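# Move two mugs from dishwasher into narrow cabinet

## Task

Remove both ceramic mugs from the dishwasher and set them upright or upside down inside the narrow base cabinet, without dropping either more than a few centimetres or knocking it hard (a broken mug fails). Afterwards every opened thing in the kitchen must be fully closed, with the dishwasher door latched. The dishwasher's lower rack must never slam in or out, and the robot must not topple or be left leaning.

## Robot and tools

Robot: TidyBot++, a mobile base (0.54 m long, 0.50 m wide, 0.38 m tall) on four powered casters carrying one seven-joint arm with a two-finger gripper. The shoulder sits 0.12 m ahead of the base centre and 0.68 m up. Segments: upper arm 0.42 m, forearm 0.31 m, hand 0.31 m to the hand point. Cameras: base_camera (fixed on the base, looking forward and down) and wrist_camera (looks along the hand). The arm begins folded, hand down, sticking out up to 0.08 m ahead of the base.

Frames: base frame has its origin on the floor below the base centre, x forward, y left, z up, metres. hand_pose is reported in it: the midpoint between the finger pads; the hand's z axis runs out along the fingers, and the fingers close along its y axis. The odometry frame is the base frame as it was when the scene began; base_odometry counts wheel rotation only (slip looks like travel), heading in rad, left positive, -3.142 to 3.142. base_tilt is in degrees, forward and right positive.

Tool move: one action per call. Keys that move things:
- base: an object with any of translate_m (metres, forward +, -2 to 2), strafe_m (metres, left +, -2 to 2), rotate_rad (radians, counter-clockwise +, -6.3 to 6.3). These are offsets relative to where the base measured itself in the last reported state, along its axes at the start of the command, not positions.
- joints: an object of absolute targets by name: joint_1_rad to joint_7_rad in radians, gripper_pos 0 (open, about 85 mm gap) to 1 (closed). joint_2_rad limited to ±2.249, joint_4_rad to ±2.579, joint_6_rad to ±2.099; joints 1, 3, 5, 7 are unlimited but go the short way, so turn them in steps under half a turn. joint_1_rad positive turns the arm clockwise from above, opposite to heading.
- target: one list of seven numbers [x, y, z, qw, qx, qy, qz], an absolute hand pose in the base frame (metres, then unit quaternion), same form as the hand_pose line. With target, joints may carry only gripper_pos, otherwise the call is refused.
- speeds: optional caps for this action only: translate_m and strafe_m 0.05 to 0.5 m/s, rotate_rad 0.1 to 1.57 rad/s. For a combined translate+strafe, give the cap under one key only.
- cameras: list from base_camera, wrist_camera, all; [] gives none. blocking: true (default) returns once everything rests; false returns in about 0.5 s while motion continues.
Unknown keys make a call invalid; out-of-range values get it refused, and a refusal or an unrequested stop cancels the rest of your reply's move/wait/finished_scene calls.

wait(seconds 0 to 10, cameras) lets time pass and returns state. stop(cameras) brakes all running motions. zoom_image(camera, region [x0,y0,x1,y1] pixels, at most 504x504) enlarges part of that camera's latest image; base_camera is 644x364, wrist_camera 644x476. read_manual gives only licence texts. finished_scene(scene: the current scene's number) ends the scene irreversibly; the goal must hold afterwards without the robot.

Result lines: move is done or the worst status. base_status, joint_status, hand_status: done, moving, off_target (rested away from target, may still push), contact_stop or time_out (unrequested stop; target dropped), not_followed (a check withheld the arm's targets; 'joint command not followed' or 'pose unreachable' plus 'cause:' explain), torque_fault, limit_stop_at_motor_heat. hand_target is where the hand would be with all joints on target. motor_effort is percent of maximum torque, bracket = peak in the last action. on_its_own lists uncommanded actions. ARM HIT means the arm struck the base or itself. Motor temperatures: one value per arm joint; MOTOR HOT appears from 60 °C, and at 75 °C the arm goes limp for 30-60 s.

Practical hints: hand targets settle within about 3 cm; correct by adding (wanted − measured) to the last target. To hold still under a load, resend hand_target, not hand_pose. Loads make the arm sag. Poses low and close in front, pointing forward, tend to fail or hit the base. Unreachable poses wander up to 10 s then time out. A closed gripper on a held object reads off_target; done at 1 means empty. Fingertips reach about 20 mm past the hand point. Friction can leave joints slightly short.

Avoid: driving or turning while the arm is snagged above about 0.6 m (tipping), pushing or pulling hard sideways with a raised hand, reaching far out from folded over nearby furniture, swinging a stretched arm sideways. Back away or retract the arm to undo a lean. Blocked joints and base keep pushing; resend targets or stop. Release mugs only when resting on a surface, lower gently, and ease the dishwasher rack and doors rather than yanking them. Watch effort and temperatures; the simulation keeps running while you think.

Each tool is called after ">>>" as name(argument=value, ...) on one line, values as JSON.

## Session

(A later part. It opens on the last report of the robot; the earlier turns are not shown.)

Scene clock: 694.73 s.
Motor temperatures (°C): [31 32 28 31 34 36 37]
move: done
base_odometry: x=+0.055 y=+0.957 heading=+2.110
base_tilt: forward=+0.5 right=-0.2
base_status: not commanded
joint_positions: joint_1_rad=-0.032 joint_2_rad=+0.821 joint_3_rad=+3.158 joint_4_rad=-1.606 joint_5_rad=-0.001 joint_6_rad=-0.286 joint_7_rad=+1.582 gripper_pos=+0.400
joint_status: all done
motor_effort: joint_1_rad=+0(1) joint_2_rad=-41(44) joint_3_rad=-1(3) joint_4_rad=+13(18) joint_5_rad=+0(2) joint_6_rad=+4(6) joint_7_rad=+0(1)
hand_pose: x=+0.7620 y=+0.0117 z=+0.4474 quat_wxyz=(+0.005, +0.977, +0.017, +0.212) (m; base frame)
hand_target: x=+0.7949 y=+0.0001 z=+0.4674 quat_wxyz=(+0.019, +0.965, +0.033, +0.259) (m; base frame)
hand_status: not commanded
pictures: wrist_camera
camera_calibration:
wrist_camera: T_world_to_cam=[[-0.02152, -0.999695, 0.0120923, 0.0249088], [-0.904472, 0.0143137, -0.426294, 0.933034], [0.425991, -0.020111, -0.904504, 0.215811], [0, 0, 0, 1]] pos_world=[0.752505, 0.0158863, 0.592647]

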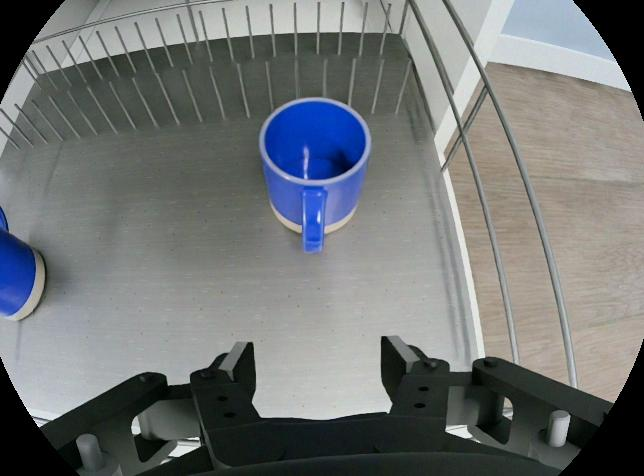

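>>> move(joints={"joint_2_rad": 0.975, "joint_4_rad": -1.42, "joint_6_rad": -0.127}, cameras=["wrist_camera"])

Scene clock: 723.07 s.
Motor temperatures (°C): [31 33 28 31 34 36 37]
move: done
base_odometry: x=+0.055 y=+0.957 heading=+2.110
base_tilt: forward=+0.4 right=-0.1
base_status: not commanded
joint_positions: joint_1_rad=-0.032 joint_2_rad=+0.979 joint_3_rad=+3.158 joint_4_rad=-1.444 joint_5_rad=-0.001 joint_6_rad=-0.192 joint_7_rad=+1.582 gripper_pos=+0.400
joint_status: all done
motor_effort: joint_1_rad=-1(1) joint_2_rad=-45(48) joint_3_rad=-2(2) joint_4_rad=+13(14) joint_5_rad=+0(1) joint_6_rad=+5(5) joint_7_rad=+0(1)
hand_pose: x=+0.8318 y=+0.0137 z=+0.4108 quat_wxyz=(+0.005, +0.965, +0.018, +0.261) (m; base frame)
hand_target: x=+0.8617 y=+0.0028 z=+0.4337 quat_wxyz=(+0.018, +0.952, +0.035, +0.305) (m; base frame)
hand_status: not commanded
pictures: wrist_camera
camera_calibration:
wrist_camera: T_world_to_cam=[[-0.0193211, -0.999767, 0.00965134, 0.0279371], [-0.857719, 0.0116141, -0.513987, 0.977656], [0.513755, -0.018209, -0.857743, 0.060639], [0, 0, 0, 1]] pos_world=[0.80794, 0.0176802, 0.554246]

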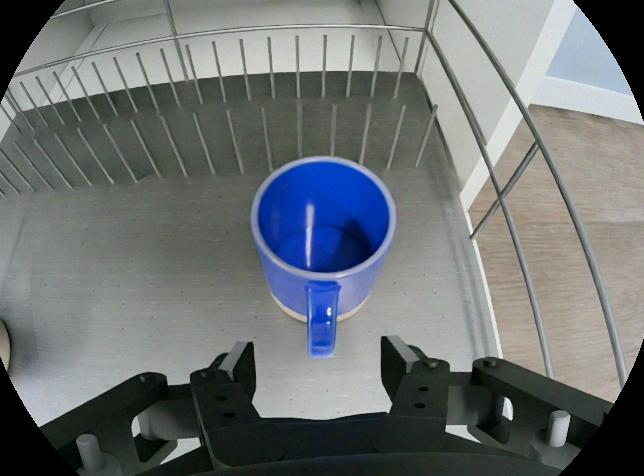

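>>> move(joints={"joint_2_rad": 1.135, "joint_4_rad": -1.285, "joint_6_rad": -0.107, "gripper_pos": 0.4}, cameras=["wrist_camera"])

Scene clock: 742.00 s.
Motor temperatures (°C): [31 33 28 31 34 36 37]
move: done
base_odometry: x=+0.055 y=+0.957 heading=+2.110
base_tilt: forward=+0.4 right=-0.1
base_status: not commanded
joint_positions: joint_1_rad=-0.032 joint_2_rad=+1.144 joint_3_rad=+3.158 joint_4_rad=-1.308 joint_5_rad=-0.001 joint_6_rad=-0.169 joint_7_rad=+1.582 gripper_pos=+0.400
joint_status: all done
motor_effort: joint_1_rad=+0(1) joint_2_rad=-48(52) joint_3_rad=-3(3) joint_4_rad=+13(14) joint_5_rad=+0(1) joint_6_rad=+4(5) joint_7_rad=+0(1)
hand_pose: x=+0.8565 y=+0.0146 z=+0.3431 quat_wxyz=(+0.005, +0.966, +0.019, +0.257) (m; base frame)
hand_target: x=+0.8877 y=+0.0039 z=+0.3690 quat_wxyz=(+0.018, +0.952, +0.037, +0.302) (m; base frame)
hand_status: not commanded
pictures: wrist_camera
camera_calibration:
wrist_camera: T_world_to_cam=[[-0.0169776, -0.999793, 0.0112492, 0.0274487], [-0.861447, 0.00891512, -0.507769, 0.965208], [0.507563, -0.0183113, -0.86142, -0.00352211], [0, 0, 0, 1]] pos_world=[0.83373, 0.0187736, 0.48676]

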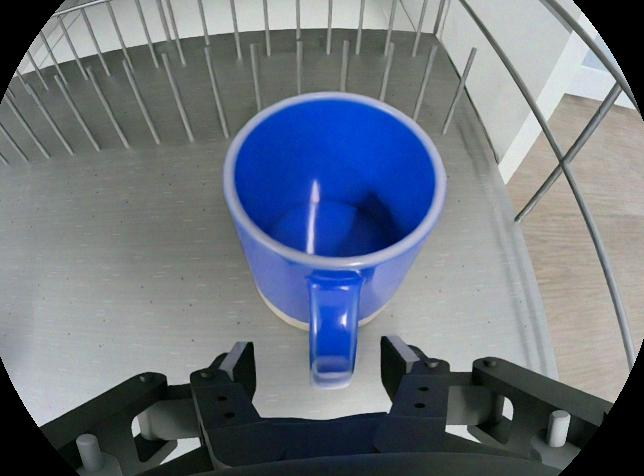

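>>> move(base={"strafe_m": -0.006}, speeds={"strafe_m": 0.05}, cameras=[])

>>> move(joints={"gripper_pos": 0.7}, cameras=["wrist_camera"])

Scene clock: 755.23 s.
Motor temperatures (°C): [31 34 28 31 34 36 37]
move: done
base_odometry: x=+0.060 y=+0.960 heading=+2.111
base_tilt: forward=+0.5 right=-0.1
base_status: done
joint_positions: joint_1_rad=-0.025 joint_2_rad=+1.144 joint_3_rad=+3.158 joint_4_rad=-1.308 joint_5_rad=-0.001 joint_6_rad=-0.169 joint_7_rad=+1.582 gripper_pos=+0.400
joint_status: not commanded
motor_effort: joint_1_rad=-1(6) joint_2_rad=-48(49) joint_3_rad=-1(4) joint_4_rad=+13(13) joint_5_rad=+0(1) joint_6_rad=+4(5) joint_7_rad=+0(1)
hand_pose: x=+0.8566 y=+0.0099 z=+0.3431 quat_wxyz=(+0.006, +0.966, +0.016, +0.257) (m; base frame)
hand_target: x=+0.8877 y=+0.0039 z=+0.3690 quat_wxyz=(+0.018, +0.952, +0.037, +0.302) (m; base frame)
hand_status: not commanded
pictures: none
No camera images: "cameras" was empty.

Scene clock: 755.93 s.
Motor temperatures (°C): [31 34 28 31 34 36 37]
move: done
base_odometry: x=+0.060 y=+0.960 heading=+2.111
base_tilt: forward=+0.4 right=-0.1
base_status: not commanded
joint_positions: joint_1_rad=-0.025 joint_2_rad=+1.144 joint_3_rad=+3.158 joint_4_rad=-1.308 joint_5_rad=-0.001 joint_6_rad=-0.169 joint_7_rad=+1.582 gripper_pos=+0.700
joint_status: all done
motor_effort: joint_1_rad=+0(1) joint_2_rad=-48(48) joint_3_rad=+0(2) joint_4_rad=+13(13) joint_5_rad=+1(1) joint_6_rad=+5(5) joint_7_rad=+0(1)
hand_pose: x=+0.8566 y=+0.0099 z=+0.3431 quat_wxyz=(+0.006, +0.966, +0.016, +0.257) (m; base frame)
hand_target: x=+0.8877 y=+0.0039 z=+0.3690 quat_wxyz=(+0.018, +0.952, +0.037, +0.302) (m; base frame)
hand_status: not commanded
pictures: wrist_camera
camera_calibration:
wrist_camera: T_world_to_cam=[[-0.0232187, -0.999665, 0.0113996, 0.0280924], [-0.861335, 0.0142146, -0.507839, 0.965199], [0.507507, -0.0216102, -0.861377, -0.00358189], [0, 0, 0, 1]] pos_world=[0.83383, 0.0142857, 0.48676]

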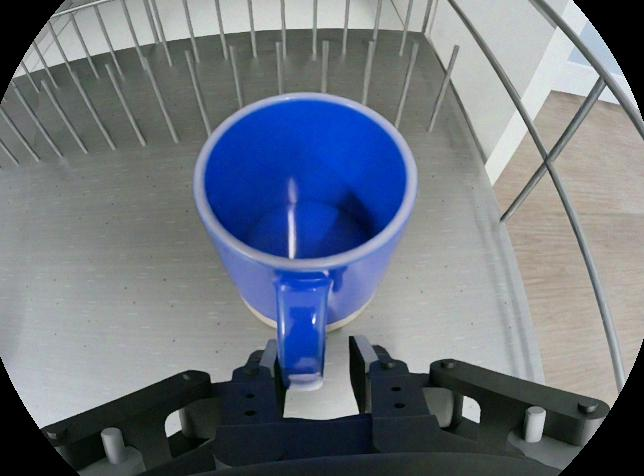

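>>> move(joints={"gripper_pos": 0.8}, cameras=["wrist_camera"])

>>> move(joints={"gripper_pos": 0.93}, cameras=["wrist_camera"])

Scene clock: 760.40 s.
Motor temperatures (°C): [31 34 28 31 34 36 37]
move: done
base_odometry: x=+0.060 y=+0.960 heading=+2.111
base_tilt: forward=+0.5 right=-0.2
base_status: not commanded
joint_positions: joint_1_rad=-0.025 joint_2_rad=+1.144 joint_3_rad=+3.158 joint_4_rad=-1.308 joint_5_rad=-0.001 joint_6_rad=-0.169 joint_7_rad=+1.582 gripper_pos=+0.800
joint_status: all done
motor_effort: joint_1_rad=+0(1) joint_2_rad=-48(48) joint_3_rad=-1(1) joint_4_rad=+13(13) joint_5_rad=+0(1) joint_6_rad=+5(5) joint_7_rad=-1(1)
hand_pose: x=+0.8566 y=+0.0099 z=+0.3431 quat_wxyz=(+0.006, +0.966, +0.016, +0.257) (m; base frame)
hand_target: x=+0.8877 y=+0.0039 z=+0.3690 quat_wxyz=(+0.018, +0.952, +0.037, +0.302) (m; base frame)
hand_status: not commanded
pictures: wrist_camera
camera_calibration:
wrist_camera: T_world_to_cam=[[-0.0232187, -0.999665, 0.0113996, 0.0280924], [-0.861335, 0.0142146, -0.507839, 0.965199], [0.507507, -0.0216102, -0.861377, -0.00358189], [0, 0, 0, 1]] pos_world=[0.83383, 0.0142857, 0.48676]

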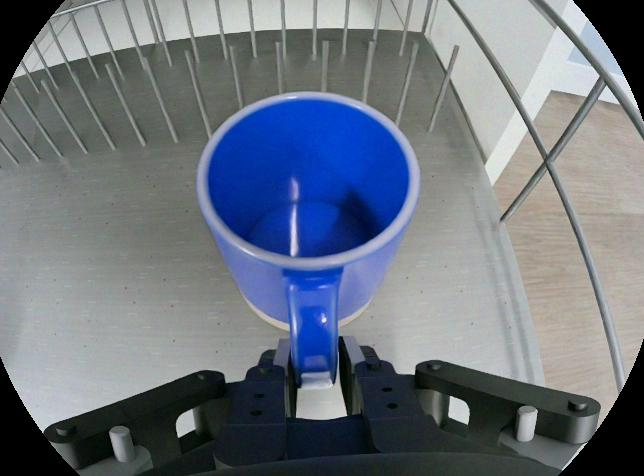

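Scene clock: 760.97 s.
Motor temperatures (°C): [31 34 28 31 34 36 37]
move: off_target
base_odometry: x=+0.060 y=+0.960 heading=+2.111
base_tilt: forward=+0.5 right=-0.1
base_status: not commanded
joint_positions: joint_1_rad=-0.025 joint_2_rad=+1.143 joint_3_rad=+3.158 joint_4_rad=-1.308 joint_5_rad=-0.001 joint_6_rad=-0.169 joint_7_rad=+1.582 gripper_pos=+0.860
joint_status: gripper_pos off_target (ended at +0.860, target +0.930)
motor_effort: joint_1_rad=+1(3) joint_2_rad=-48(49) joint_3_rad=+0(2) joint_4_rad=+14(14) joint_5_rad=+0(1) joint_6_rad=+5(5) joint_7_rad=+0(1)
hand_pose: x=+0.8568 y=+0.0100 z=+0.3436 quat_wxyz=(+0.006, +0.966, +0.016, +0.257) (m; base frame)
hand_target: x=+0.8877 y=+0.0039 z=+0.3690 quat_wxyz=(+0.018, +0.952, +0.037, +0.302) (m; base frame)
hand_status: not commanded
pictures: wrist_camera
camera_calibration:
wrist_camera: T_world_to_cam=[[-0.0231746, -0.999668, 0.0113001, 0.0282008], [-0.861039, 0.0142147, -0.50834, 0.965535], [0.50801, -0.0215104, -0.861082, -0.00376597], [0, 0, 0, 1]] pos_world=[0.83393, 0.0143857, 0.487259]

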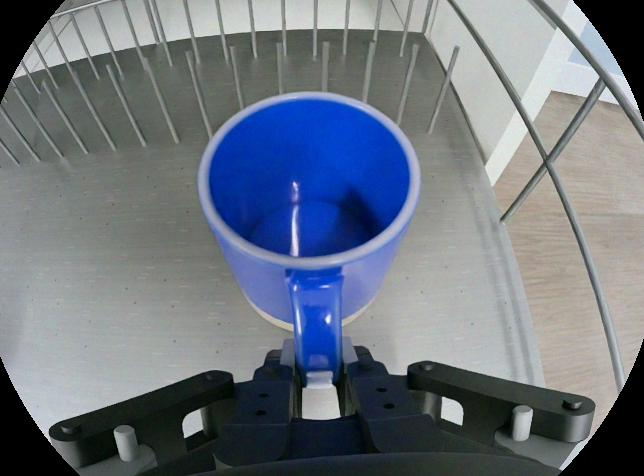

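>>> move(joints={"gripper_pos": 0.98}, cameras=[])

>>> move(joints={"joint_2_rad": 1.077, "joint_4_rad": -1.303, "joint_6_rad": -0.145}, cameras=["wrist_camera"])

Scene clock: 770.67 s.
Motor temperatures (°C): [31 34 28 31 34 36 37]
move: off_target
base_odometry: x=+0.060 y=+0.960 heading=+2.111
base_tilt: forward=+0.4 right=-0.2
base_status: not commanded
joint_positions: joint_1_rad=-0.025 joint_2_rad=+1.143 joint_3_rad=+3.158 joint_4_rad=-1.308 joint_5_rad=-0.001 joint_6_rad=-0.169 joint_7_rad=+1.582 gripper_pos=+0.860
joint_status: gripper_pos off_target (ended at +0.860, target +0.980)
motor_effort: joint_1_rad=+1(1) joint_2_rad=-48(49) joint_3_rad=+1(1) joint_4_rad=+13(14) joint_5_rad=+1(1) joint_6_rad=+5(6) joint_7_rad=+0(1)
hand_pose: x=+0.8568 y=+0.0100 z=+0.3436 quat_wxyz=(+0.006, +0.966, +0.016, +0.257) (m; base frame)
hand_target: x=+0.8877 y=+0.0039 z=+0.3690 quat_wxyz=(+0.018, +0.952, +0.037, +0.302) (m; base frame)
hand_status: not commanded
pictures: none
No camera images: "cameras" was empty.

Scene clock: 771.60 s.
Motor temperatures (°C): [31 34 28 31 34 36 37]
move: off_target
base_odometry: x=+0.060 y=+0.960 heading=+2.111
base_tilt: forward=+0.5 right=-0.1
base_status: not commanded
joint_positions: joint_1_rad=-0.025 joint_2_rad=+1.117 joint_3_rad=+3.158 joint_4_rad=-1.312 joint_5_rad=-0.001 joint_6_rad=-0.169 joint_7_rad=+1.582 gripper_pos=+0.860
joint_status: joint_2_rad off_target (ended at +1.117, target +1.077); the others done
motor_effort: joint_1_rad=+0(1) joint_2_rad=-53(54) joint_3_rad=-2(2) joint_4_rad=+16(16) joint_5_rad=+0(1) joint_6_rad=+7(7) joint_7_rad=+0(1)
hand_pose: x=+0.8639 y=+0.0101 z=+0.3618 quat_wxyz=(+0.006, +0.963, +0.016, +0.269) (m; base frame)
hand_target: x=+0.8866 y=+0.0032 z=+0.3997 quat_wxyz=(+0.019, +0.952, +0.036, +0.303) (m; base frame)
hand_status: not commanded
pictures: wrist_camera
camera_calibration:
wrist_camera: T_world_to_cam=[[-0.0235034, -0.999672, 0.0101276, 0.0289565], [-0.849098, 0.0146138, -0.528033, 0.97766], [0.527712, -0.0210099, -0.849164, -0.0129889], [0, 0, 0, 1]] pos_world=[0.837664, 0.0143868, 0.504914]

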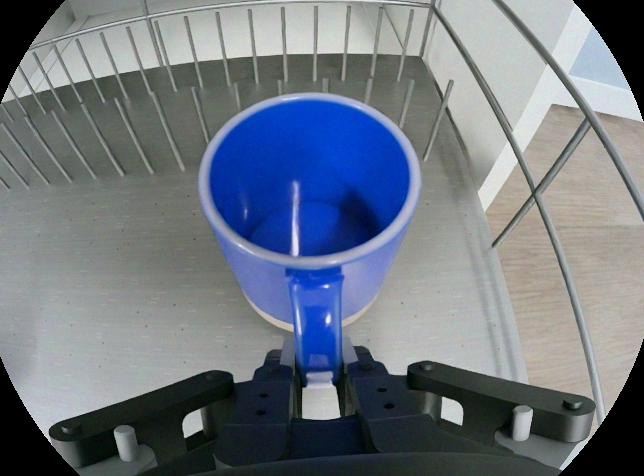

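>>> move(joints={"joint_2_rad": 0.92, "joint_4_rad": -1.41, "joint_6_rad": -0.19}, cameras=["wrist_camera"])

>>> move(joints={"joint_2_rad": 0.75, "joint_4_rad": -1.52, "joint_6_rad": -0.24}, cameras=["wrist_camera"])

Scene clock: 788.17 s.
Motor temperatures (°C): [31 35 28 31 34 35 37]
move: done
base_odometry: x=+0.060 y=+0.960 heading=+2.111
base_tilt: forward=+0.5 right=-0.1
base_status: not commanded
joint_positions: joint_1_rad=-0.025 joint_2_rad=+0.948 joint_3_rad=+3.158 joint_4_rad=-1.407 joint_5_rad=-0.001 joint_6_rad=-0.169 joint_7_rad=+1.582 gripper_pos=+0.860
joint_status: all done
motor_effort: joint_1_rad=+0(1) joint_2_rad=-51(56) joint_3_rad=-1(2) joint_4_rad=+17(18) joint_5_rad=+0(1) joint_6_rad=+7(8) joint_7_rad=+0(1)
hand_pose: x=+0.8636 y=+0.0100 z=+0.4515 quat_wxyz=(+0.006, +0.953, +0.015, +0.304) (m; base frame)
hand_target: x=+0.8633 y=+0.0019 z=+0.4672 quat_wxyz=(+0.019, +0.951, +0.034, +0.306) (m; base frame)
hand_status: not commanded
pictures: wrist_camera
camera_calibration:
wrist_camera: T_world_to_cam=[[-0.0254629, -0.99966, 0.00570182, 0.0316663], [-0.807768, 0.0172142, -0.589249, 1.01668], [0.58895, -0.0196097, -0.807931, -0.00819894], [0, 0, 0, 1]] pos_world=[0.826879, 0.0139934, 0.592275]

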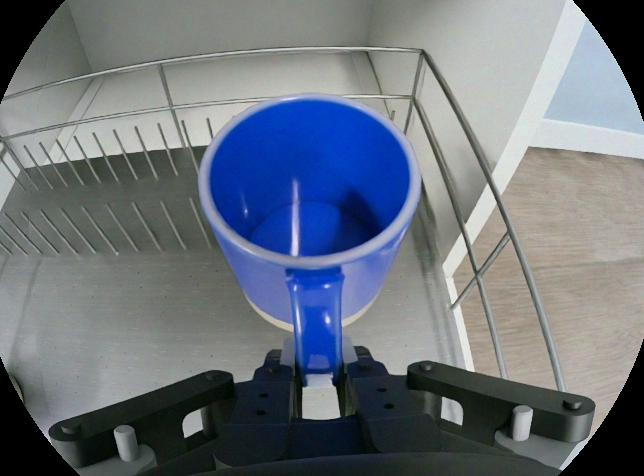

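Scene clock: 789.63 s.
Motor temperatures (°C): [31 35 28 31 34 35 37]
move: done
base_odometry: x=+0.060 y=+0.960 heading=+2.111
base_tilt: forward=+0.4 right=-0.1
base_status: not commanded
joint_positions: joint_1_rad=-0.025 joint_2_rad=+0.776 joint_3_rad=+3.158 joint_4_rad=-1.517 joint_5_rad=-0.001 joint_6_rad=-0.202 joint_7_rad=+1.582 gripper_pos=+0.860
joint_status: all done
motor_effort: joint_1_rad=+0(1) joint_2_rad=-47(53) joint_3_rad=-1(2) joint_4_rad=+18(19) joint_5_rad=+0(1) joint_6_rad=+8(8) joint_7_rad=+0(1)
hand_pose: x=+0.8372 y=+0.0093 z=+0.5257 quat_wxyz=(+0.005, +0.948, +0.013, +0.318) (m; base frame)
hand_target: x=+0.8304 y=+0.0005 z=+0.5361 quat_wxyz=(+0.020, +0.950, +0.032, +0.310) (m; base frame)
hand_status: not commanded
pictures: wrist_camera
camera_calibration:
wrist_camera: T_world_to_cam=[[-0.0273412, -0.999623, 0.00261487, 0.033031], [-0.790336, 0.020015, -0.612347, 1.03659], [0.612064, -0.0188089, -0.790585, 0.0387743], [0, 0, 0, 1]] pos_world=[0.796427, 0.0130004, 0.665323]

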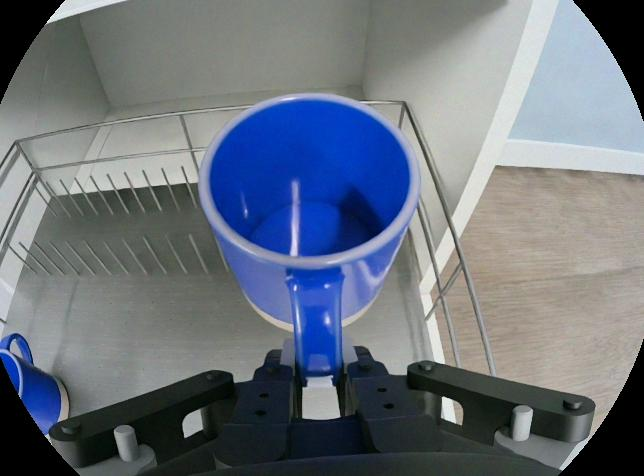

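>>> move(base={"translate_m": -0.3}, speeds={"translate_m": 0.15}, cameras=[])

>>> move(joints={"joint_2_rad": 0.47, "joint_4_rad": -1.73, "joint_6_rad": -0.37}, cameras=[])

>>> move(joints={"joint_2_rad": 0.18, "joint_4_rad": -1.92, "joint_6_rad": -0.47}, base={"translate_m": -0.15}, speeds={"translate_m": 0.15}, cameras=["wrist_camera"])

Scene clock: 805.60 s.
Motor temperatures (°C): [31 35 28 31 34 35 37]
move: done
base_odometry: x=+0.214 y=+0.702 heading=+2.110
base_tilt: forward=+0.4 right=-0.1
base_status: done
joint_positions: joint_1_rad=-0.025 joint_2_rad=+0.777 joint_3_rad=+3.158 joint_4_rad=-1.522 joint_5_rad=-0.001 joint_6_rad=-0.204 joint_7_rad=+1.582 gripper_pos=+0.860
joint_status: not commanded
motor_effort: joint_1_rad=+0(2) joint_2_rad=-47(49) joint_3_rad=-1(2) joint_4_rad=+18(19) joint_5_rad=+1(1) joint_6_rad=+7(8) joint_7_rad=+0(1)
hand_pose: x=+0.8340 y=+0.0093 z=+0.5225 quat_wxyz=(+0.005, +0.949, +0.013, +0.314) (m; base frame)
hand_target: x=+0.8304 y=+0.0005 z=+0.5361 quat_wxyz=(+0.020, +0.950, +0.032, +0.310) (m; base frame)
hand_status: not commanded
pictures: none
No camera images: "cameras" was empty.

Scene clock: 807.20 s.
Motor temperatures (°C): [31 35 28 31 34 35 37]
move: done
base_odometry: x=+0.214 y=+0.702 heading=+2.110
base_tilt: forward=+0.4 right=-0.2
base_status: not commanded
joint_positions: joint_1_rad=-0.025 joint_2_rad=+0.494 joint_3_rad=+3.158 joint_4_rad=-1.725 joint_5_rad=-0.001 joint_6_rad=-0.326 joint_7_rad=+1.582 gripper_pos=+0.860
joint_status: all done
motor_effort: joint_1_rad=+0(1) joint_2_rad=-39(49) joint_3_rad=-1(2) joint_4_rad=+19(19) joint_5_rad=+1(1) joint_6_rad=+7(9) joint_7_rad=+0(1)
hand_pose: x=+0.7442 y=+0.0076 z=+0.6047 quat_wxyz=(+0.004, +0.956, +0.012, +0.294) (m; base frame)
hand_target: x=+0.7324 y=-0.0027 z=+0.6102 quat_wxyz=(+0.020, +0.959, +0.029, +0.282) (m; base frame)
hand_status: not commanded
pictures: none
No camera images: "cameras" was empty.

Scene clock: 808.83 s.
Motor temperatures (°C): [31 35 28 31 34 35 37]
move: done
base_odometry: x=+0.291 y=+0.574 heading=+2.110
base_tilt: forward=+0.4 right=-0.1
base_status: done
joint_positions: joint_1_rad=-0.025 joint_2_rad=+0.201 joint_3_rad=+3.158 joint_4_rad=-1.921 joint_5_rad=-0.001 joint_6_rad=-0.430 joint_7_rad=+1.582 gripper_pos=+0.860
joint_status: all done
motor_effort: joint_1_rad=+0(2) joint_2_rad=-29(42) joint_3_rad=-2(2) joint_4_rad=+19(21) joint_5_rad=+0(1) joint_6_rad=+7(8) joint_7_rad=+0(1)
hand_pose: x=+0.6441 y=+0.0062 z=+0.6709 quat_wxyz=(+0.002, +0.957, +0.010, +0.291) (m; base frame)
hand_target: x=+0.6344 y=-0.0047 z=+0.6754 quat_wxyz=(+0.020, +0.959, +0.025, +0.282) (m; base frame)
hand_status: not commanded
pictures: wrist_camera
camera_calibration:
wrist_camera: T_world_to_cam=[[-0.0320873, -0.999479, -0.00347066, 0.0314537], [-0.823759, 0.0284122, -0.566228, 0.963524], [0.566031, -0.0153097, -0.824242, 0.323986], [0, 0, 0, 1]] pos_world=[0.611335, 0.00902165, 0.812726]

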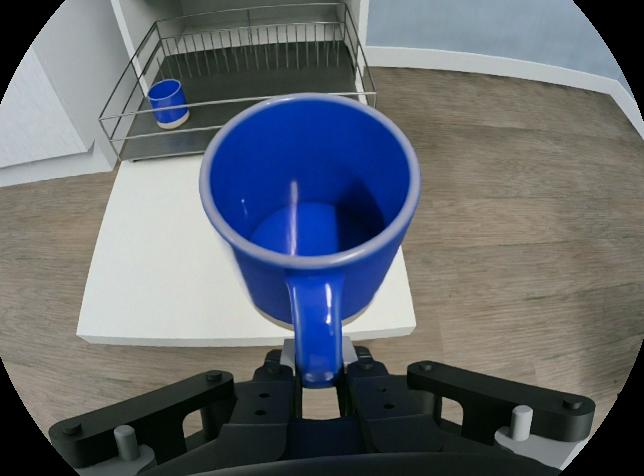

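>>> move(base={"translate_m": -0.1, "rotate_rad": -1.568}, speeds={"translate_m": 0.3, "rotate_rad": 0.6}, cameras=["wrist_camera"])

Scene clock: 822.03 s.
Motor temperatures (°C): [31 35 28 31 34 35 37]
move: done
base_odometry: x=+0.343 y=+0.488 heading=+0.543
base_tilt: forward=+0.4 right=-0.2
base_status: done
joint_positions: joint_1_rad=-0.020 joint_2_rad=+0.198 joint_3_rad=+3.159 joint_4_rad=-1.924 joint_5_rad=+0.001 joint_6_rad=-0.435 joint_7_rad=+1.582 gripper_pos=+0.860
joint_status: not commanded
motor_effort: joint_1_rad=+0(4) joint_2_rad=-29(31) joint_3_rad=-1(4) joint_4_rad=+20(20) joint_5_rad=+0(1) joint_6_rad=+7(8) joint_7_rad=+0(1)
hand_pose: x=+0.6416 y=+0.0027 z=+0.6699 quat_wxyz=(+0.003, +0.958, +0.008, +0.288) (m; base frame)
hand_target: x=+0.6344 y=-0.0047 z=+0.6754 quat_wxyz=(+0.020, +0.959, +0.025, +0.282) (m; base frame)
hand_status: not commanded
pictures: wrist_camera
camera_calibration:
wrist_camera: T_world_to_cam=[[-0.0376369, -0.99929, -0.00173974, 0.0301823], [-0.826552, 0.0321093, -0.561944, 0.959907], [0.561601, -0.0197119, -0.827173, 0.329277], [0, 0, 0, 1]] pos_world=[0.609626, 0.00582958, 0.811836]

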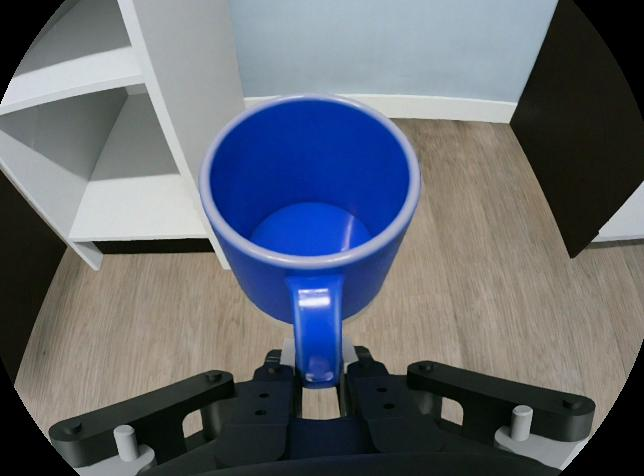

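>>> move(base={"strafe_m": 0.309}, speeds={"strafe_m": 0.2}, cameras=["wrist_camera"])

>>> zoom_image(camera="wrist_camera", region=[140, 0, 500, 300])

Scene clock: 831.87 s.
Motor temperatures (°C): [31 35 28 31 34 35 37]
move: done
base_odometry: x=+0.183 y=+0.753 heading=+0.542
base_tilt: forward=+0.5 right=-0.1
base_status: done
joint_positions: joint_1_rad=-0.020 joint_2_rad=+0.198 joint_3_rad=+3.159 joint_4_rad=-1.924 joint_5_rad=+0.001 joint_6_rad=-0.435 joint_7_rad=+1.582 gripper_pos=+0.860
joint_status: not commanded
motor_effort: joint_1_rad=+0(3) joint_2_rad=-29(29) joint_3_rad=-1(4) joint_4_rad=+19(20) joint_5_rad=+0(1) joint_6_rad=+7(7) joint_7_rad=+1(1)
hand_pose: x=+0.6416 y=+0.0027 z=+0.6699 quat_wxyz=(+0.003, +0.958, +0.008, +0.288) (m; base frame)
hand_target: x=+0.6344 y=-0.0047 z=+0.6754 quat_wxyz=(+0.020, +0.959, +0.025, +0.282) (m; base frame)
hand_status: not commanded
pictures: wrist_camera
camera_calibration:
wrist_camera: T_world_to_cam=[[-0.0373892, -0.9993, -0.00157123, 0.0299937], [-0.826565, 0.0318098, -0.561942, 0.959912], [0.561598, -0.0197118, -0.827175, 0.329282], [0, 0, 0, 1]] pos_world=[0.609626, 0.00592885, 0.811836]

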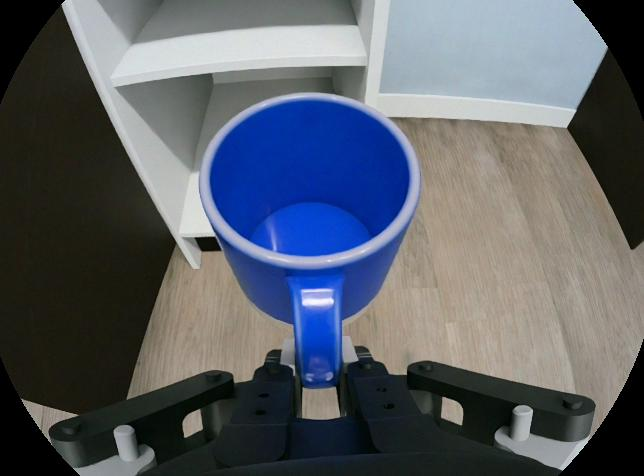

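Scaled by 1.400.

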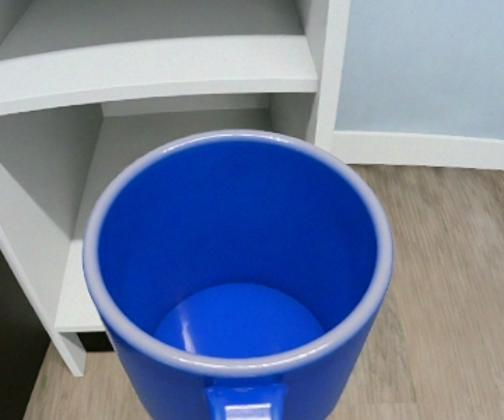

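>>> move(base={"strafe_m": 0.021}, joints={"joint_2_rad": 0.465, "joint_4_rad": -1.56, "joint_6_rad": -0.605}, cameras=["wrist_camera"])

Scene clock: 887.63 s.
Motor temperatures (°C): [30 34 28 31 34 35 37]
move: off_target
base_odometry: x=+0.172 y=+0.771 heading=+0.541
base_tilt: forward=+0.5 right=-0.2
base_status: done
joint_positions: joint_1_rad=-0.025 joint_2_rad=+0.486 joint_3_rad=+3.157 joint_4_rad=-1.602 joint_5_rad=+0.001 joint_6_rad=-0.558 joint_7_rad=+1.582 gripper_pos=+0.860
joint_status: joint_4_rad off_target (ended at -1.602, target -1.560); the others done
motor_effort: joint_1_rad=+0(4) joint_2_rad=-39(41) joint_3_rad=-1(5) joint_4_rad=+19(20) joint_5_rad=+0(1) joint_6_rad=+6(8) joint_7_rad=+0(1)
hand_pose: x=+0.7369 y=+0.0075 z=+0.6244 quat_wxyz=(+0.004, +0.969, +0.012, +0.245) (m; base frame)
hand_target: x=+0.7429 y=-0.0056 z=+0.6487 quat_wxyz=(+0.024, +0.967, +0.025, +0.253) (m; base frame)
hand_status: not commanded
pictures: wrist_camera
camera_calibration:
wrist_camera: T_world_to_cam=[[-0.0297423, -0.999539, 0.00611348, 0.0277464], [-0.873349, 0.0230115, -0.486551, 1.00042], [0.486186, -0.0198103, -0.873631, 0.322816], [0, 0, 0, 1]] pos_world=[0.717595, 0.0111075, 0.768608]

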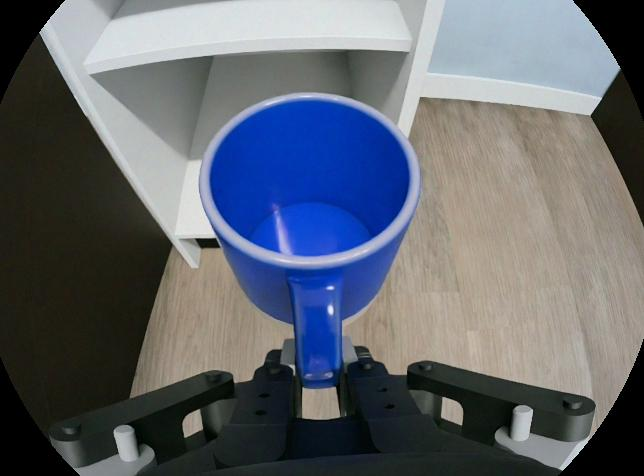

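>>> move(joints={"joint_2_rad": 0.435, "joint_4_rad": -1.58, "joint_6_rad": -0.6}, cameras=[])

>>> move(base={"translate_m": 0.2}, speeds={"translate_m": 0.1}, cameras=["wrist_camera"])

Scene clock: 898.30 s.
Motor temperatures (°C): [30 34 28 31 34 35 37]
move: done
base_odometry: x=+0.172 y=+0.771 heading=+0.541
base_tilt: forward=+0.4 right=-0.1
base_status: not commanded
joint_positions: joint_1_rad=-0.025 joint_2_rad=+0.467 joint_3_rad=+3.157 joint_4_rad=-1.602 joint_5_rad=+0.001 joint_6_rad=-0.559 joint_7_rad=+1.582 gripper_pos=+0.860
joint_status: all done
motor_effort: joint_1_rad=+0(1) joint_2_rad=-39(41) joint_3_rad=-2(2) joint_4_rad=+20(21) joint_5_rad=+0(1) joint_6_rad=+6(7) joint_7_rad=+0(1)
hand_pose: x=+0.7375 y=+0.0075 z=+0.6360 quat_wxyz=(+0.004, +0.967, +0.012, +0.254) (m; base frame)
hand_target: x=+0.7369 y=-0.0056 z=+0.6594 quat_wxyz=(+0.024, +0.965, +0.025, +0.260) (m; base frame)
hand_status: not commanded
pictures: none
No camera images: "cameras" was empty.

Scene clock: 900.87 s.
Motor temperatures (°C): [30 34 28 31 34 35 37]
move: done
base_odometry: x=+0.344 y=+0.874 heading=+0.541
base_tilt: forward=+0.5 right=-0.1
base_status: done
joint_positions: joint_1_rad=-0.025 joint_2_rad=+0.465 joint_3_rad=+3.157 joint_4_rad=-1.602 joint_5_rad=+0.001 joint_6_rad=-0.562 joint_7_rad=+1.582 gripper_pos=+0.860
joint_status: not commanded
motor_effort: joint_1_rad=+0(2) joint_2_rad=-39(41) joint_3_rad=-1(2) joint_4_rad=+20(21) joint_5_rad=+0(1) joint_6_rad=+6(7) joint_7_rad=+1(1)
hand_pose: x=+0.7369 y=+0.0075 z=+0.6371 quat_wxyz=(+0.004, +0.967, +0.012, +0.254) (m; base frame)
hand_target: x=+0.7369 y=-0.0056 z=+0.6594 quat_wxyz=(+0.024, +0.965, +0.025, +0.260) (m; base frame)
hand_status: not commanded
pictures: wrist_camera
camera_calibration:
wrist_camera: T_world_to_cam=[[-0.0299033, -0.99954, 0.00509983, 0.0285047], [-0.864752, 0.0233113, -0.501657, 1.00992], [0.501307, -0.0194113, -0.865051, 0.317303], [0, 0, 0, 1]] pos_world=[0.71512, 0.0111083, 0.780974]

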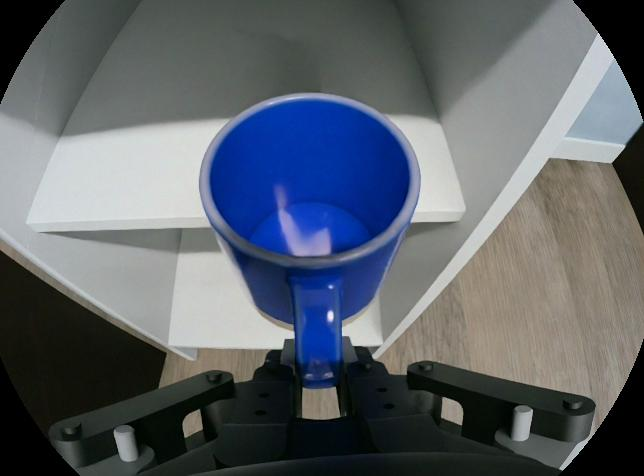

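>>> move(base={"translate_m": 0.125}, speeds={"translate_m": 0.08}, cameras=["wrist_camera"])

Scene clock: 914.20 s.
Motor temperatures (°C): [30 34 28 31 34 35 37]
move: done
base_odometry: x=+0.451 y=+0.939 heading=+0.542
base_tilt: forward=+0.5 right=-0.1
base_status: done
joint_positions: joint_1_rad=-0.025 joint_2_rad=+0.463 joint_3_rad=+3.157 joint_4_rad=-1.602 joint_5_rad=+0.001 joint_6_rad=-0.564 joint_7_rad=+1.582 gripper_pos=+0.860
joint_status: not commanded
motor_effort: joint_1_rad=-1(2) joint_2_rad=-39(41) joint_3_rad=+0(3) joint_4_rad=+19(21) joint_5_rad=+1(1) joint_6_rad=+6(7) joint_7_rad=+0(1)
hand_pose: x=+0.7365 y=+0.0075 z=+0.6375 quat_wxyz=(+0.004, +0.967, +0.012, +0.253) (m; base frame)
hand_target: x=+0.7369 y=-0.0056 z=+0.6594 quat_wxyz=(+0.024, +0.965, +0.025, +0.260) (m; base frame)
hand_status: not commanded
pictures: wrist_camera
camera_calibration:
wrist_camera: T_world_to_cam=[[-0.0298984, -0.99954, 0.00512042, 0.0284741], [-0.865113, 0.0233107, -0.501034, 1.00964], [0.500684, -0.0194099, -0.865412, 0.318529], [0, 0, 0, 1]] pos_world=[0.714819, 0.0111083, 0.781375]

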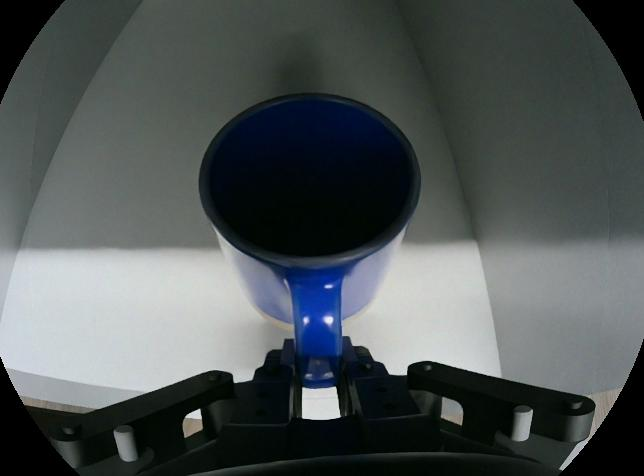

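>>> move(joints={"joint_2_rad": 0.452}, cameras=[])

>>> move(joints={"joint_2_rad": 0.465}, cameras=["wrist_camera"])

Scene clock: 922.40 s.
Motor temperatures (°C): [30 34 28 31 34 35 37]
move: done
base_odometry: x=+0.451 y=+0.939 heading=+0.542
base_tilt: forward=+0.5 right=-0.2
base_status: not commanded
joint_positions: joint_1_rad=-0.025 joint_2_rad=+0.471 joint_3_rad=+3.157 joint_4_rad=-1.602 joint_5_rad=+0.001 joint_6_rad=-0.564 joint_7_rad=+1.582 gripper_pos=+0.860
joint_status: all done
motor_effort: joint_1_rad=+0(1) joint_2_rad=-39(40) joint_3_rad=-1(2) joint_4_rad=+19(20) joint_5_rad=+0(1) joint_6_rad=+7(7) joint_7_rad=+0(1)
hand_pose: x=+0.7362 y=+0.0075 z=+0.6330 quat_wxyz=(+0.004, +0.968, +0.012, +0.250) (m; base frame)
hand_target: x=+0.7365 y=-0.0056 z=+0.6489 quat_wxyz=(+0.024, +0.967, +0.025, +0.252) (m; base frame)
hand_status: not commanded
pictures: none
No camera images: "cameras" was empty.

Scene clock: 923.03 s.
Motor temperatures (°C): [30 34 28 31 34 35 37]
move: done
base_odometry: x=+0.451 y=+0.939 heading=+0.542
base_tilt: forward=+0.4 right=-0.2
base_status: not commanded
joint_positions: joint_1_rad=-0.025 joint_2_rad=+0.481 joint_3_rad=+3.157 joint_4_rad=-1.602 joint_5_rad=+0.001 joint_6_rad=-0.564 joint_7_rad=+1.582 gripper_pos=+0.860
joint_status: all done
motor_effort: joint_1_rad=+0(1) joint_2_rad=-39(40) joint_3_rad=-1(2) joint_4_rad=+19(20) joint_5_rad=+0(1) joint_6_rad=+6(7) joint_7_rad=+0(1)
hand_pose: x=+0.7356 y=+0.0074 z=+0.6266 quat_wxyz=(+0.004, +0.969, +0.012, +0.245) (m; base frame)
hand_target: x=+0.7360 y=-0.0056 z=+0.6408 quat_wxyz=(+0.024, +0.969, +0.025, +0.246) (m; base frame)
hand_status: not commanded
pictures: wrist_camera
camera_calibration:
wrist_camera: T_world_to_cam=[[-0.0298226, -0.999537, 0.00609191, 0.0277739], [-0.873804, 0.0231108, -0.485729, 1.00027], [0.485363, -0.0198088, -0.874088, 0.326304], [0, 0, 0, 1]] pos_world=[0.716494, 0.0111077, 0.77091]

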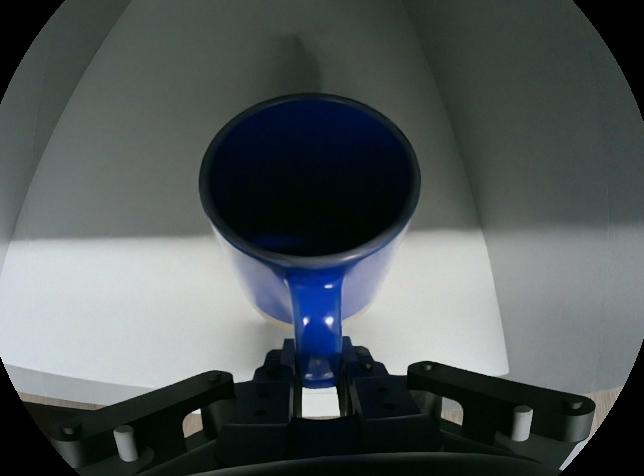

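>>> move(joints={"joint_2_rad": 0.478, "joint_6_rad": -0.57}, cameras=[])

>>> move(joints={"joint_2_rad": 0.488}, cameras=[])

>>> move(joints={"joint_2_rad": 0.498}, cameras=["wrist_camera"])

Scene clock: 929.17 s.
Motor temperatures (°C): [30 34 28 31 34 35 37]
move: done
base_odometry: x=+0.451 y=+0.939 heading=+0.542
base_tilt: forward=+0.4 right=-0.2
base_status: not commanded
joint_positions: joint_1_rad=-0.025 joint_2_rad=+0.494 joint_3_rad=+3.157 joint_4_rad=-1.602 joint_5_rad=+0.001 joint_6_rad=-0.564 joint_7_rad=+1.582 gripper_pos=+0.860
joint_status: all done
motor_effort: joint_1_rad=-1(1) joint_2_rad=-39(40) joint_3_rad=-1(2) joint_4_rad=+19(20) joint_5_rad=+0(1) joint_6_rad=+6(7) joint_7_rad=+1(1)
hand_pose: x=+0.7349 y=+0.0074 z=+0.6189 quat_wxyz=(+0.004, +0.971, +0.012, +0.239) (m; base frame)
hand_target: x=+0.7436 y=-0.0051 z=+0.6373 quat_wxyz=(+0.024, +0.967, +0.026, +0.254) (m; base frame)
hand_status: not commanded
pictures: none
No camera images: "cameras" was empty.

Scene clock: 929.77 s.
Motor temperatures (°C): [30 34 28 31 34 35 37]
move: done
base_odometry: x=+0.451 y=+0.939 heading=+0.542
base_tilt: forward=+0.5 right=-0.1
base_status: not commanded
joint_positions: joint_1_rad=-0.025 joint_2_rad=+0.503 joint_3_rad=+3.157 joint_4_rad=-1.602 joint_5_rad=+0.001 joint_6_rad=-0.564 joint_7_rad=+1.582 gripper_pos=+0.860
joint_status: all done
motor_effort: joint_1_rad=-1(1) joint_2_rad=-40(41) joint_3_rad=-1(2) joint_4_rad=+19(19) joint_5_rad=+1(1) joint_6_rad=+6(6) joint_7_rad=+0(1)
hand_pose: x=+0.7343 y=+0.0074 z=+0.6131 quat_wxyz=(+0.004, +0.972, +0.012, +0.234) (m; base frame)
hand_target: x=+0.7431 y=-0.0051 z=+0.6310 quat_wxyz=(+0.024, +0.968, +0.026, +0.249) (m; base frame)
hand_status: not commanded
pictures: none
No camera images: "cameras" was empty.

Scene clock: 930.33 s.
Motor temperatures (°C): [30 34 28 31 34 35 37]
move: done
base_odometry: x=+0.451 y=+0.939 heading=+0.542
base_tilt: forward=+0.5 right=-0.1
base_status: not commanded
joint_positions: joint_1_rad=-0.025 joint_2_rad=+0.511 joint_3_rad=+3.157 joint_4_rad=-1.602 joint_5_rad=+0.001 joint_6_rad=-0.564 joint_7_rad=+1.582 gripper_pos=+0.860
joint_status: all done
motor_effort: joint_1_rad=-1(1) joint_2_rad=-38(41) joint_3_rad=-2(2) joint_4_rad=+18(19) joint_5_rad=+0(1) joint_6_rad=+5(6) joint_7_rad=+0(1)
hand_pose: x=+0.7337 y=+0.0074 z=+0.6081 quat_wxyz=(+0.004, +0.973, +0.012, +0.230) (m; base frame)
hand_target: x=+0.7426 y=-0.0052 z=+0.6248 quat_wxyz=(+0.024, +0.969, +0.026, +0.244) (m; base frame)
hand_status: not commanded
pictures: wrist_camera
camera_calibration:
wrist_camera: T_world_to_cam=[[-0.0295467, -0.999534, 0.00770375, 0.0266412], [-0.888003, 0.02271, -0.459276, 0.983865], [0.458887, -0.0204111, -0.88826, 0.339102], [0, 0, 0, 1]] pos_world=[0.718853, 0.0112066, 0.752871]

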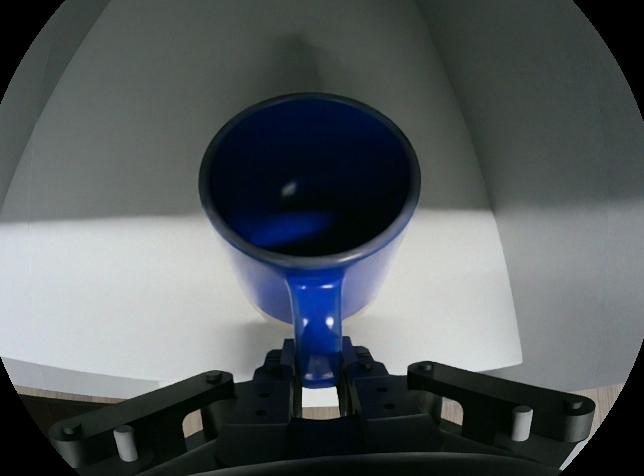

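>>> move(joints={"joint_6_rad": -0.5}, cameras=[])

Scene clock: 938.20 s.
Motor temperatures (°C): [30 34 28 31 34 35 37]
move: done
base_odometry: x=+0.451 y=+0.939 heading=+0.542
base_tilt: forward=+0.4 right=-0.1
base_status: not commanded
joint_positions: joint_1_rad=-0.025 joint_2_rad=+0.514 joint_3_rad=+3.157 joint_4_rad=-1.602 joint_5_rad=+0.001 joint_6_rad=-0.528 joint_7_rad=+1.582 gripper_pos=+0.860
joint_status: all done
motor_effort: joint_1_rad=+0(1) joint_2_rad=-40(41) joint_3_rad=-2(2) joint_4_rad=+19(20) joint_5_rad=+0(1) joint_6_rad=+6(7) joint_7_rad=+0(1)
hand_pose: x=+0.7433 y=+0.0076 z=+0.6114 quat_wxyz=(+0.004, +0.969, +0.012, +0.246) (m; base frame)
hand_target: x=+0.7614 y=-0.0040 z=+0.6358 quat_wxyz=(+0.023, +0.960, +0.027, +0.278) (m; base frame)
hand_status: not commanded
pictures: none
No camera images: "cameras" was empty.

>>> move(joints={"joint_2_rad": 0.508}, cameras=[])

>>> move(joints={"joint_2_rad": 0.518}, cameras=[])

>>> move(joints={"joint_2_rad": 0.528}, cameras=["wrist_camera"])

Scene clock: 943.57 s.
Motor temperatures (°C): [30 34 28 31 34 35 37]
move: done
base_odometry: x=+0.451 y=+0.939 heading=+0.542
base_tilt: forward=+0.5 right=-0.2
base_status: not commanded
joint_positions: joint_1_rad=-0.025 joint_2_rad=+0.523 joint_3_rad=+3.157 joint_4_rad=-1.602 joint_5_rad=+0.001 joint_6_rad=-0.528 joint_7_rad=+1.582 gripper_pos=+0.860
joint_status: all done
motor_effort: joint_1_rad=+0(1) joint_2_rad=-39(41) joint_3_rad=-1(2) joint_4_rad=+18(19) joint_5_rad=+0(1) joint_6_rad=+6(6) joint_7_rad=+0(1)
hand_pose: x=+0.7427 y=+0.0075 z=+0.6061 quat_wxyz=(+0.004, +0.970, +0.012, +0.242) (m; base frame)
hand_target: x=+0.7609 y=-0.0041 z=+0.6293 quat_wxyz=(+0.023, +0.961, +0.027, +0.273) (m; base frame)
hand_status: not commanded
pictures: none
No camera images: "cameras" was empty.

Scene clock: 944.07 s.
Motor temperatures (°C): [30 34 28 31 34 35 37]
move: done
base_odometry: x=+0.451 y=+0.939 heading=+0.542
base_tilt: forward=+0.5 right=-0.2
base_status: not commanded
joint_positions: joint_1_rad=-0.025 joint_2_rad=+0.524 joint_3_rad=+3.157 joint_4_rad=-1.602 joint_5_rad=+0.001 joint_6_rad=-0.528 joint_7_rad=+1.582 gripper_pos=+0.860
joint_status: all done
motor_effort: joint_1_rad=-1(1) joint_2_rad=-37(39) joint_3_rad=-1(2) joint_4_rad=+17(18) joint_5_rad=+0(1) joint_6_rad=+5(6) joint_7_rad=+0(1)
hand_pose: x=+0.7426 y=+0.0075 z=+0.6054 quat_wxyz=(+0.004, +0.970, +0.012, +0.241) (m; base frame)
hand_target: x=+0.7603 y=-0.0041 z=+0.6229 quat_wxyz=(+0.023, +0.963, +0.027, +0.268) (m; base frame)
hand_status: not commanded
pictures: none
No camera images: "cameras" was empty.

Scene clock: 944.53 s.
Motor temperatures (°C): [30 34 28 31 34 35 37]
move: done
base_odometry: x=+0.451 y=+0.939 heading=+0.542
base_tilt: forward=+0.4 right=-0.1
base_status: not commanded
joint_positions: joint_1_rad=-0.025 joint_2_rad=+0.524 joint_3_rad=+3.157 joint_4_rad=-1.602 joint_5_rad=+0.001 joint_6_rad=-0.528 joint_7_rad=+1.582 gripper_pos=+0.860
joint_status: all done
motor_effort: joint_1_rad=-1(1) joint_2_rad=-35(37) joint_3_rad=-1(2) joint_4_rad=+16(17) joint_5_rad=+1(1) joint_6_rad=+4(5) joint_7_rad=+0(1)
hand_pose: x=+0.7426 y=+0.0075 z=+0.6050 quat_wxyz=(+0.004, +0.970, +0.013, +0.241) (m; base frame)
hand_target: x=+0.7597 y=-0.0041 z=+0.6165 quat_wxyz=(+0.023, +0.964, +0.027, +0.263) (m; base frame)
hand_status: not commanded
pictures: wrist_camera
camera_calibration:
wrist_camera: T_world_to_cam=[[-0.0293549, -0.999544, 0.00700638, 0.0273171], [-0.877495, 0.0224125, -0.479062, 0.994498], [0.478687, -0.0202109, -0.877753, 0.311238], [0, 0, 0, 1]] pos_world=[0.724483, 0.0113059, 0.749426]

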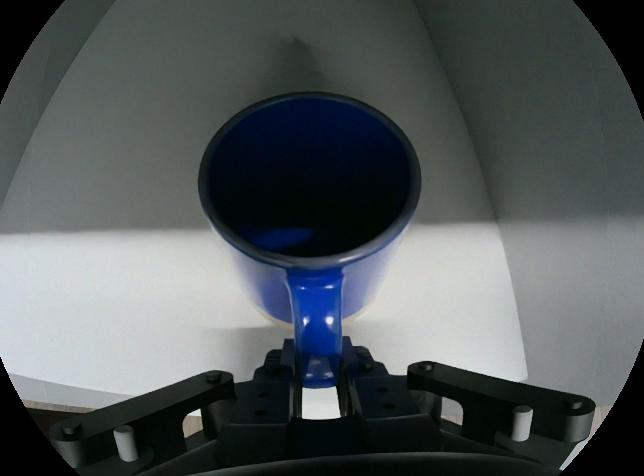

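>>> move(joints={"gripper_pos": 0.8}, cameras=["wrist_camera"])

>>> move(joints={"gripper_pos": 0.6}, cameras=["wrist_camera"])

Scene clock: 948.83 s.
Motor temperatures (°C): [30 34 28 31 34 35 37]
move: done
base_odometry: x=+0.451 y=+0.939 heading=+0.542
base_tilt: forward=+0.5 right=-0.1
base_status: not commanded
joint_positions: joint_1_rad=-0.025 joint_2_rad=+0.525 joint_3_rad=+3.157 joint_4_rad=-1.602 joint_5_rad=+0.001 joint_6_rad=-0.528 joint_7_rad=+1.582 gripper_pos=+0.800
joint_status: all done
motor_effort: joint_1_rad=+0(1) joint_2_rad=-36(37) joint_3_rad=-1(2) joint_4_rad=+16(17) joint_5_rad=+1(1) joint_6_rad=+4(5) joint_7_rad=+0(1)
hand_pose: x=+0.7425 y=+0.0075 z=+0.6048 quat_wxyz=(+0.004, +0.970, +0.013, +0.241) (m; base frame)
hand_target: x=+0.7597 y=-0.0041 z=+0.6165 quat_wxyz=(+0.023, +0.964, +0.027, +0.263) (m; base frame)
hand_status: not commanded
pictures: wrist_camera
camera_calibration:
wrist_camera: T_world_to_cam=[[-0.0293516, -0.999545, 0.00701621, 0.0273117], [-0.877667, 0.0224121, -0.478747, 0.994379], [0.478372, -0.0202099, -0.877925, 0.311373], [0, 0, 0, 1]] pos_world=[0.724583, 0.0113059, 0.749226]

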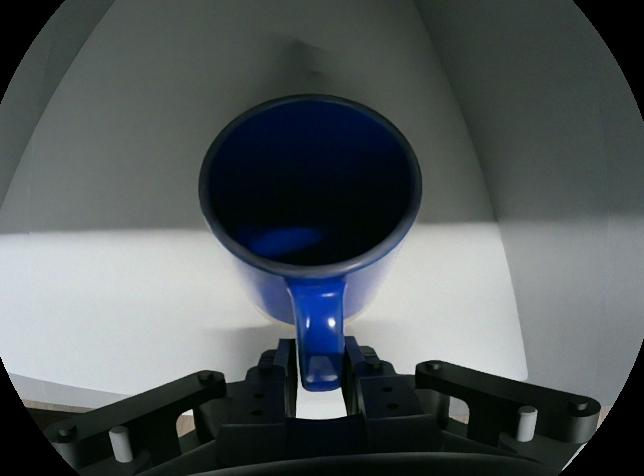

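Scene clock: 949.47 s.
Motor temperatures (°C): [30 34 28 31 34 35 37]
move: done
base_odometry: x=+0.451 y=+0.939 heading=+0.542
base_tilt: forward=+0.4 right=-0.1
base_status: not commanded
joint_positions: joint_1_rad=-0.025 joint_2_rad=+0.525 joint_3_rad=+3.157 joint_4_rad=-1.602 joint_5_rad=+0.001 joint_6_rad=-0.528 joint_7_rad=+1.582 gripper_pos=+0.600
joint_status: all done
motor_effort: joint_1_rad=+0(1) joint_2_rad=-36(37) joint_3_rad=-2(2) joint_4_rad=+16(16) joint_5_rad=+0(1) joint_6_rad=+5(5) joint_7_rad=+0(1)
hand_pose: x=+0.7425 y=+0.0075 z=+0.6048 quat_wxyz=(+0.004, +0.970, +0.012, +0.241) (m; base frame)
hand_target: x=+0.7597 y=-0.0041 z=+0.6165 quat_wxyz=(+0.023, +0.964, +0.027, +0.263) (m; base frame)
hand_status: not commanded
pictures: wrist_camera
camera_calibration:
wrist_camera: T_world_to_cam=[[-0.0293516, -0.999545, 0.00701621, 0.0273117], [-0.877667, 0.0224121, -0.478747, 0.994379], [0.478372, -0.0202099, -0.877925, 0.311373], [0, 0, 0, 1]] pos_world=[0.724583, 0.0113059, 0.749226]

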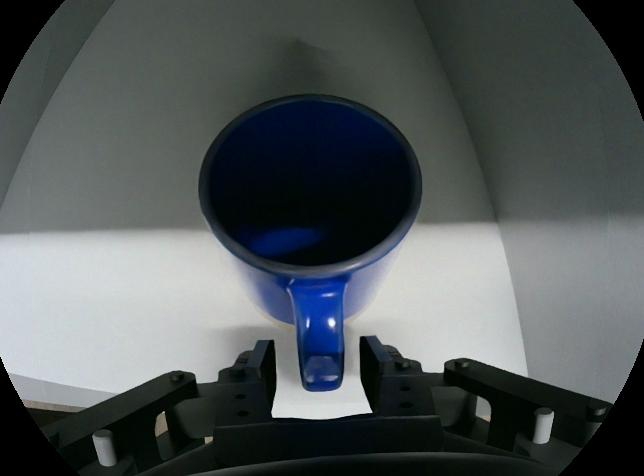

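>>> move(base={"translate_m": -0.1}, speeds={"translate_m": 0.08}, cameras=["wrist_camera"])

>>> move(base={"translate_m": -0.2}, speeds={"translate_m": 0.2}, cameras=["wrist_camera"])

Scene clock: 958.23 s.
Motor temperatures (°C): [30 34 28 31 34 35 37]
move: done
base_odometry: x=+0.365 y=+0.887 heading=+0.542
base_tilt: forward=+0.5 right=-0.1
base_status: done
joint_positions: joint_1_rad=-0.025 joint_2_rad=+0.528 joint_3_rad=+3.157 joint_4_rad=-1.600 joint_5_rad=+0.001 joint_6_rad=-0.528 joint_7_rad=+1.582 gripper_pos=+0.600
joint_status: not commanded
motor_effort: joint_1_rad=+0(1) joint_2_rad=-37(38) joint_3_rad=-1(2) joint_4_rad=+16(17) joint_5_rad=+0(1) joint_6_rad=+5(5) joint_7_rad=+0(1)
hand_pose: x=+0.7432 y=+0.0075 z=+0.6039 quat_wxyz=(+0.004, +0.971, +0.013, +0.241) (m; base frame)
hand_target: x=+0.7597 y=-0.0041 z=+0.6165 quat_wxyz=(+0.023, +0.964, +0.027, +0.263) (m; base frame)
hand_status: not commanded
pictures: wrist_camera
camera_calibration:
wrist_camera: T_world_to_cam=[[-0.0293931, -0.999543, 0.00712535, 0.0272898], [-0.877987, 0.0224099, -0.47816, 0.994443], [0.477782, -0.0203106, -0.878244, 0.310869], [0, 0, 0, 1]] pos_world=[0.725382, 0.0113059, 0.748328]

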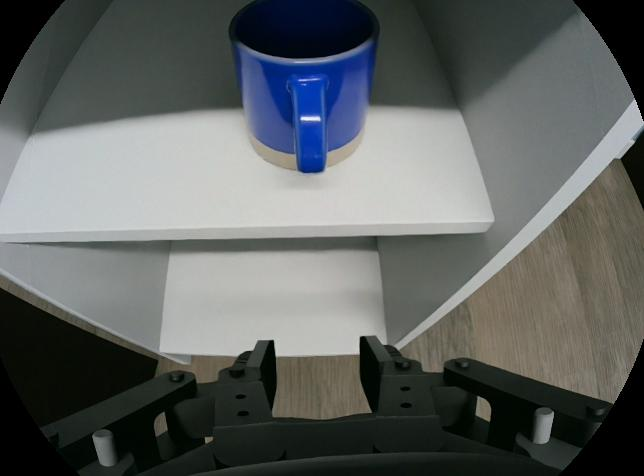

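Scene clock: 960.00 s.
Motor temperatures (°C): [30 34 28 31 34 35 37]
move: done
base_odometry: x=+0.194 y=+0.784 heading=+0.542
base_tilt: forward=+0.5 right=-0.1
base_status: done
joint_positions: joint_1_rad=-0.025 joint_2_rad=+0.529 joint_3_rad=+3.157 joint_4_rad=-1.598 joint_5_rad=+0.002 joint_6_rad=-0.528 joint_7_rad=+1.582 gripper_pos=+0.600
joint_status: not commanded
motor_effort: joint_1_rad=+0(1) joint_2_rad=-37(40) joint_3_rad=-2(2) joint_4_rad=+16(17) joint_5_rad=+0(1) joint_6_rad=+4(5) joint_7_rad=+0(1)
hand_pose: x=+0.7438 y=+0.0075 z=+0.6034 quat_wxyz=(+0.004, +0.971, +0.013, +0.241) (m; base frame)
hand_target: x=+0.7597 y=-0.0041 z=+0.6165 quat_wxyz=(+0.023, +0.964, +0.027, +0.263) (m; base frame)
hand_status: not commanded
pictures: wrist_camera
camera_calibration:
wrist_camera: T_world_to_cam=[[-0.0293919, -0.999543, 0.007134, 0.0273007], [-0.878158, 0.022412, -0.477845, 0.994531], [0.477466, -0.0203095, -0.878415, 0.31055], [0, 0, 0, 1]] pos_world=[0.725881, 0.0113059, 0.747828]

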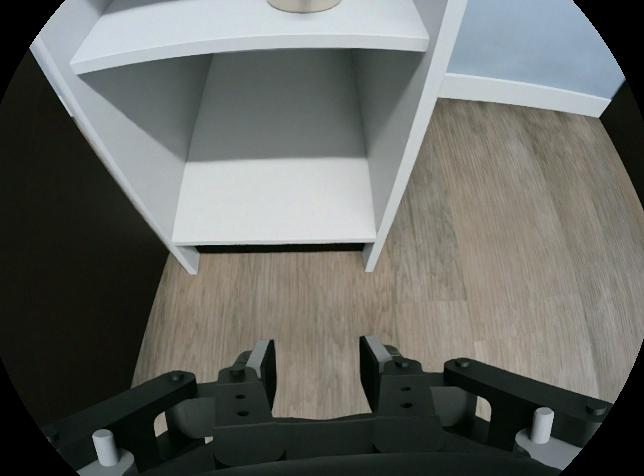

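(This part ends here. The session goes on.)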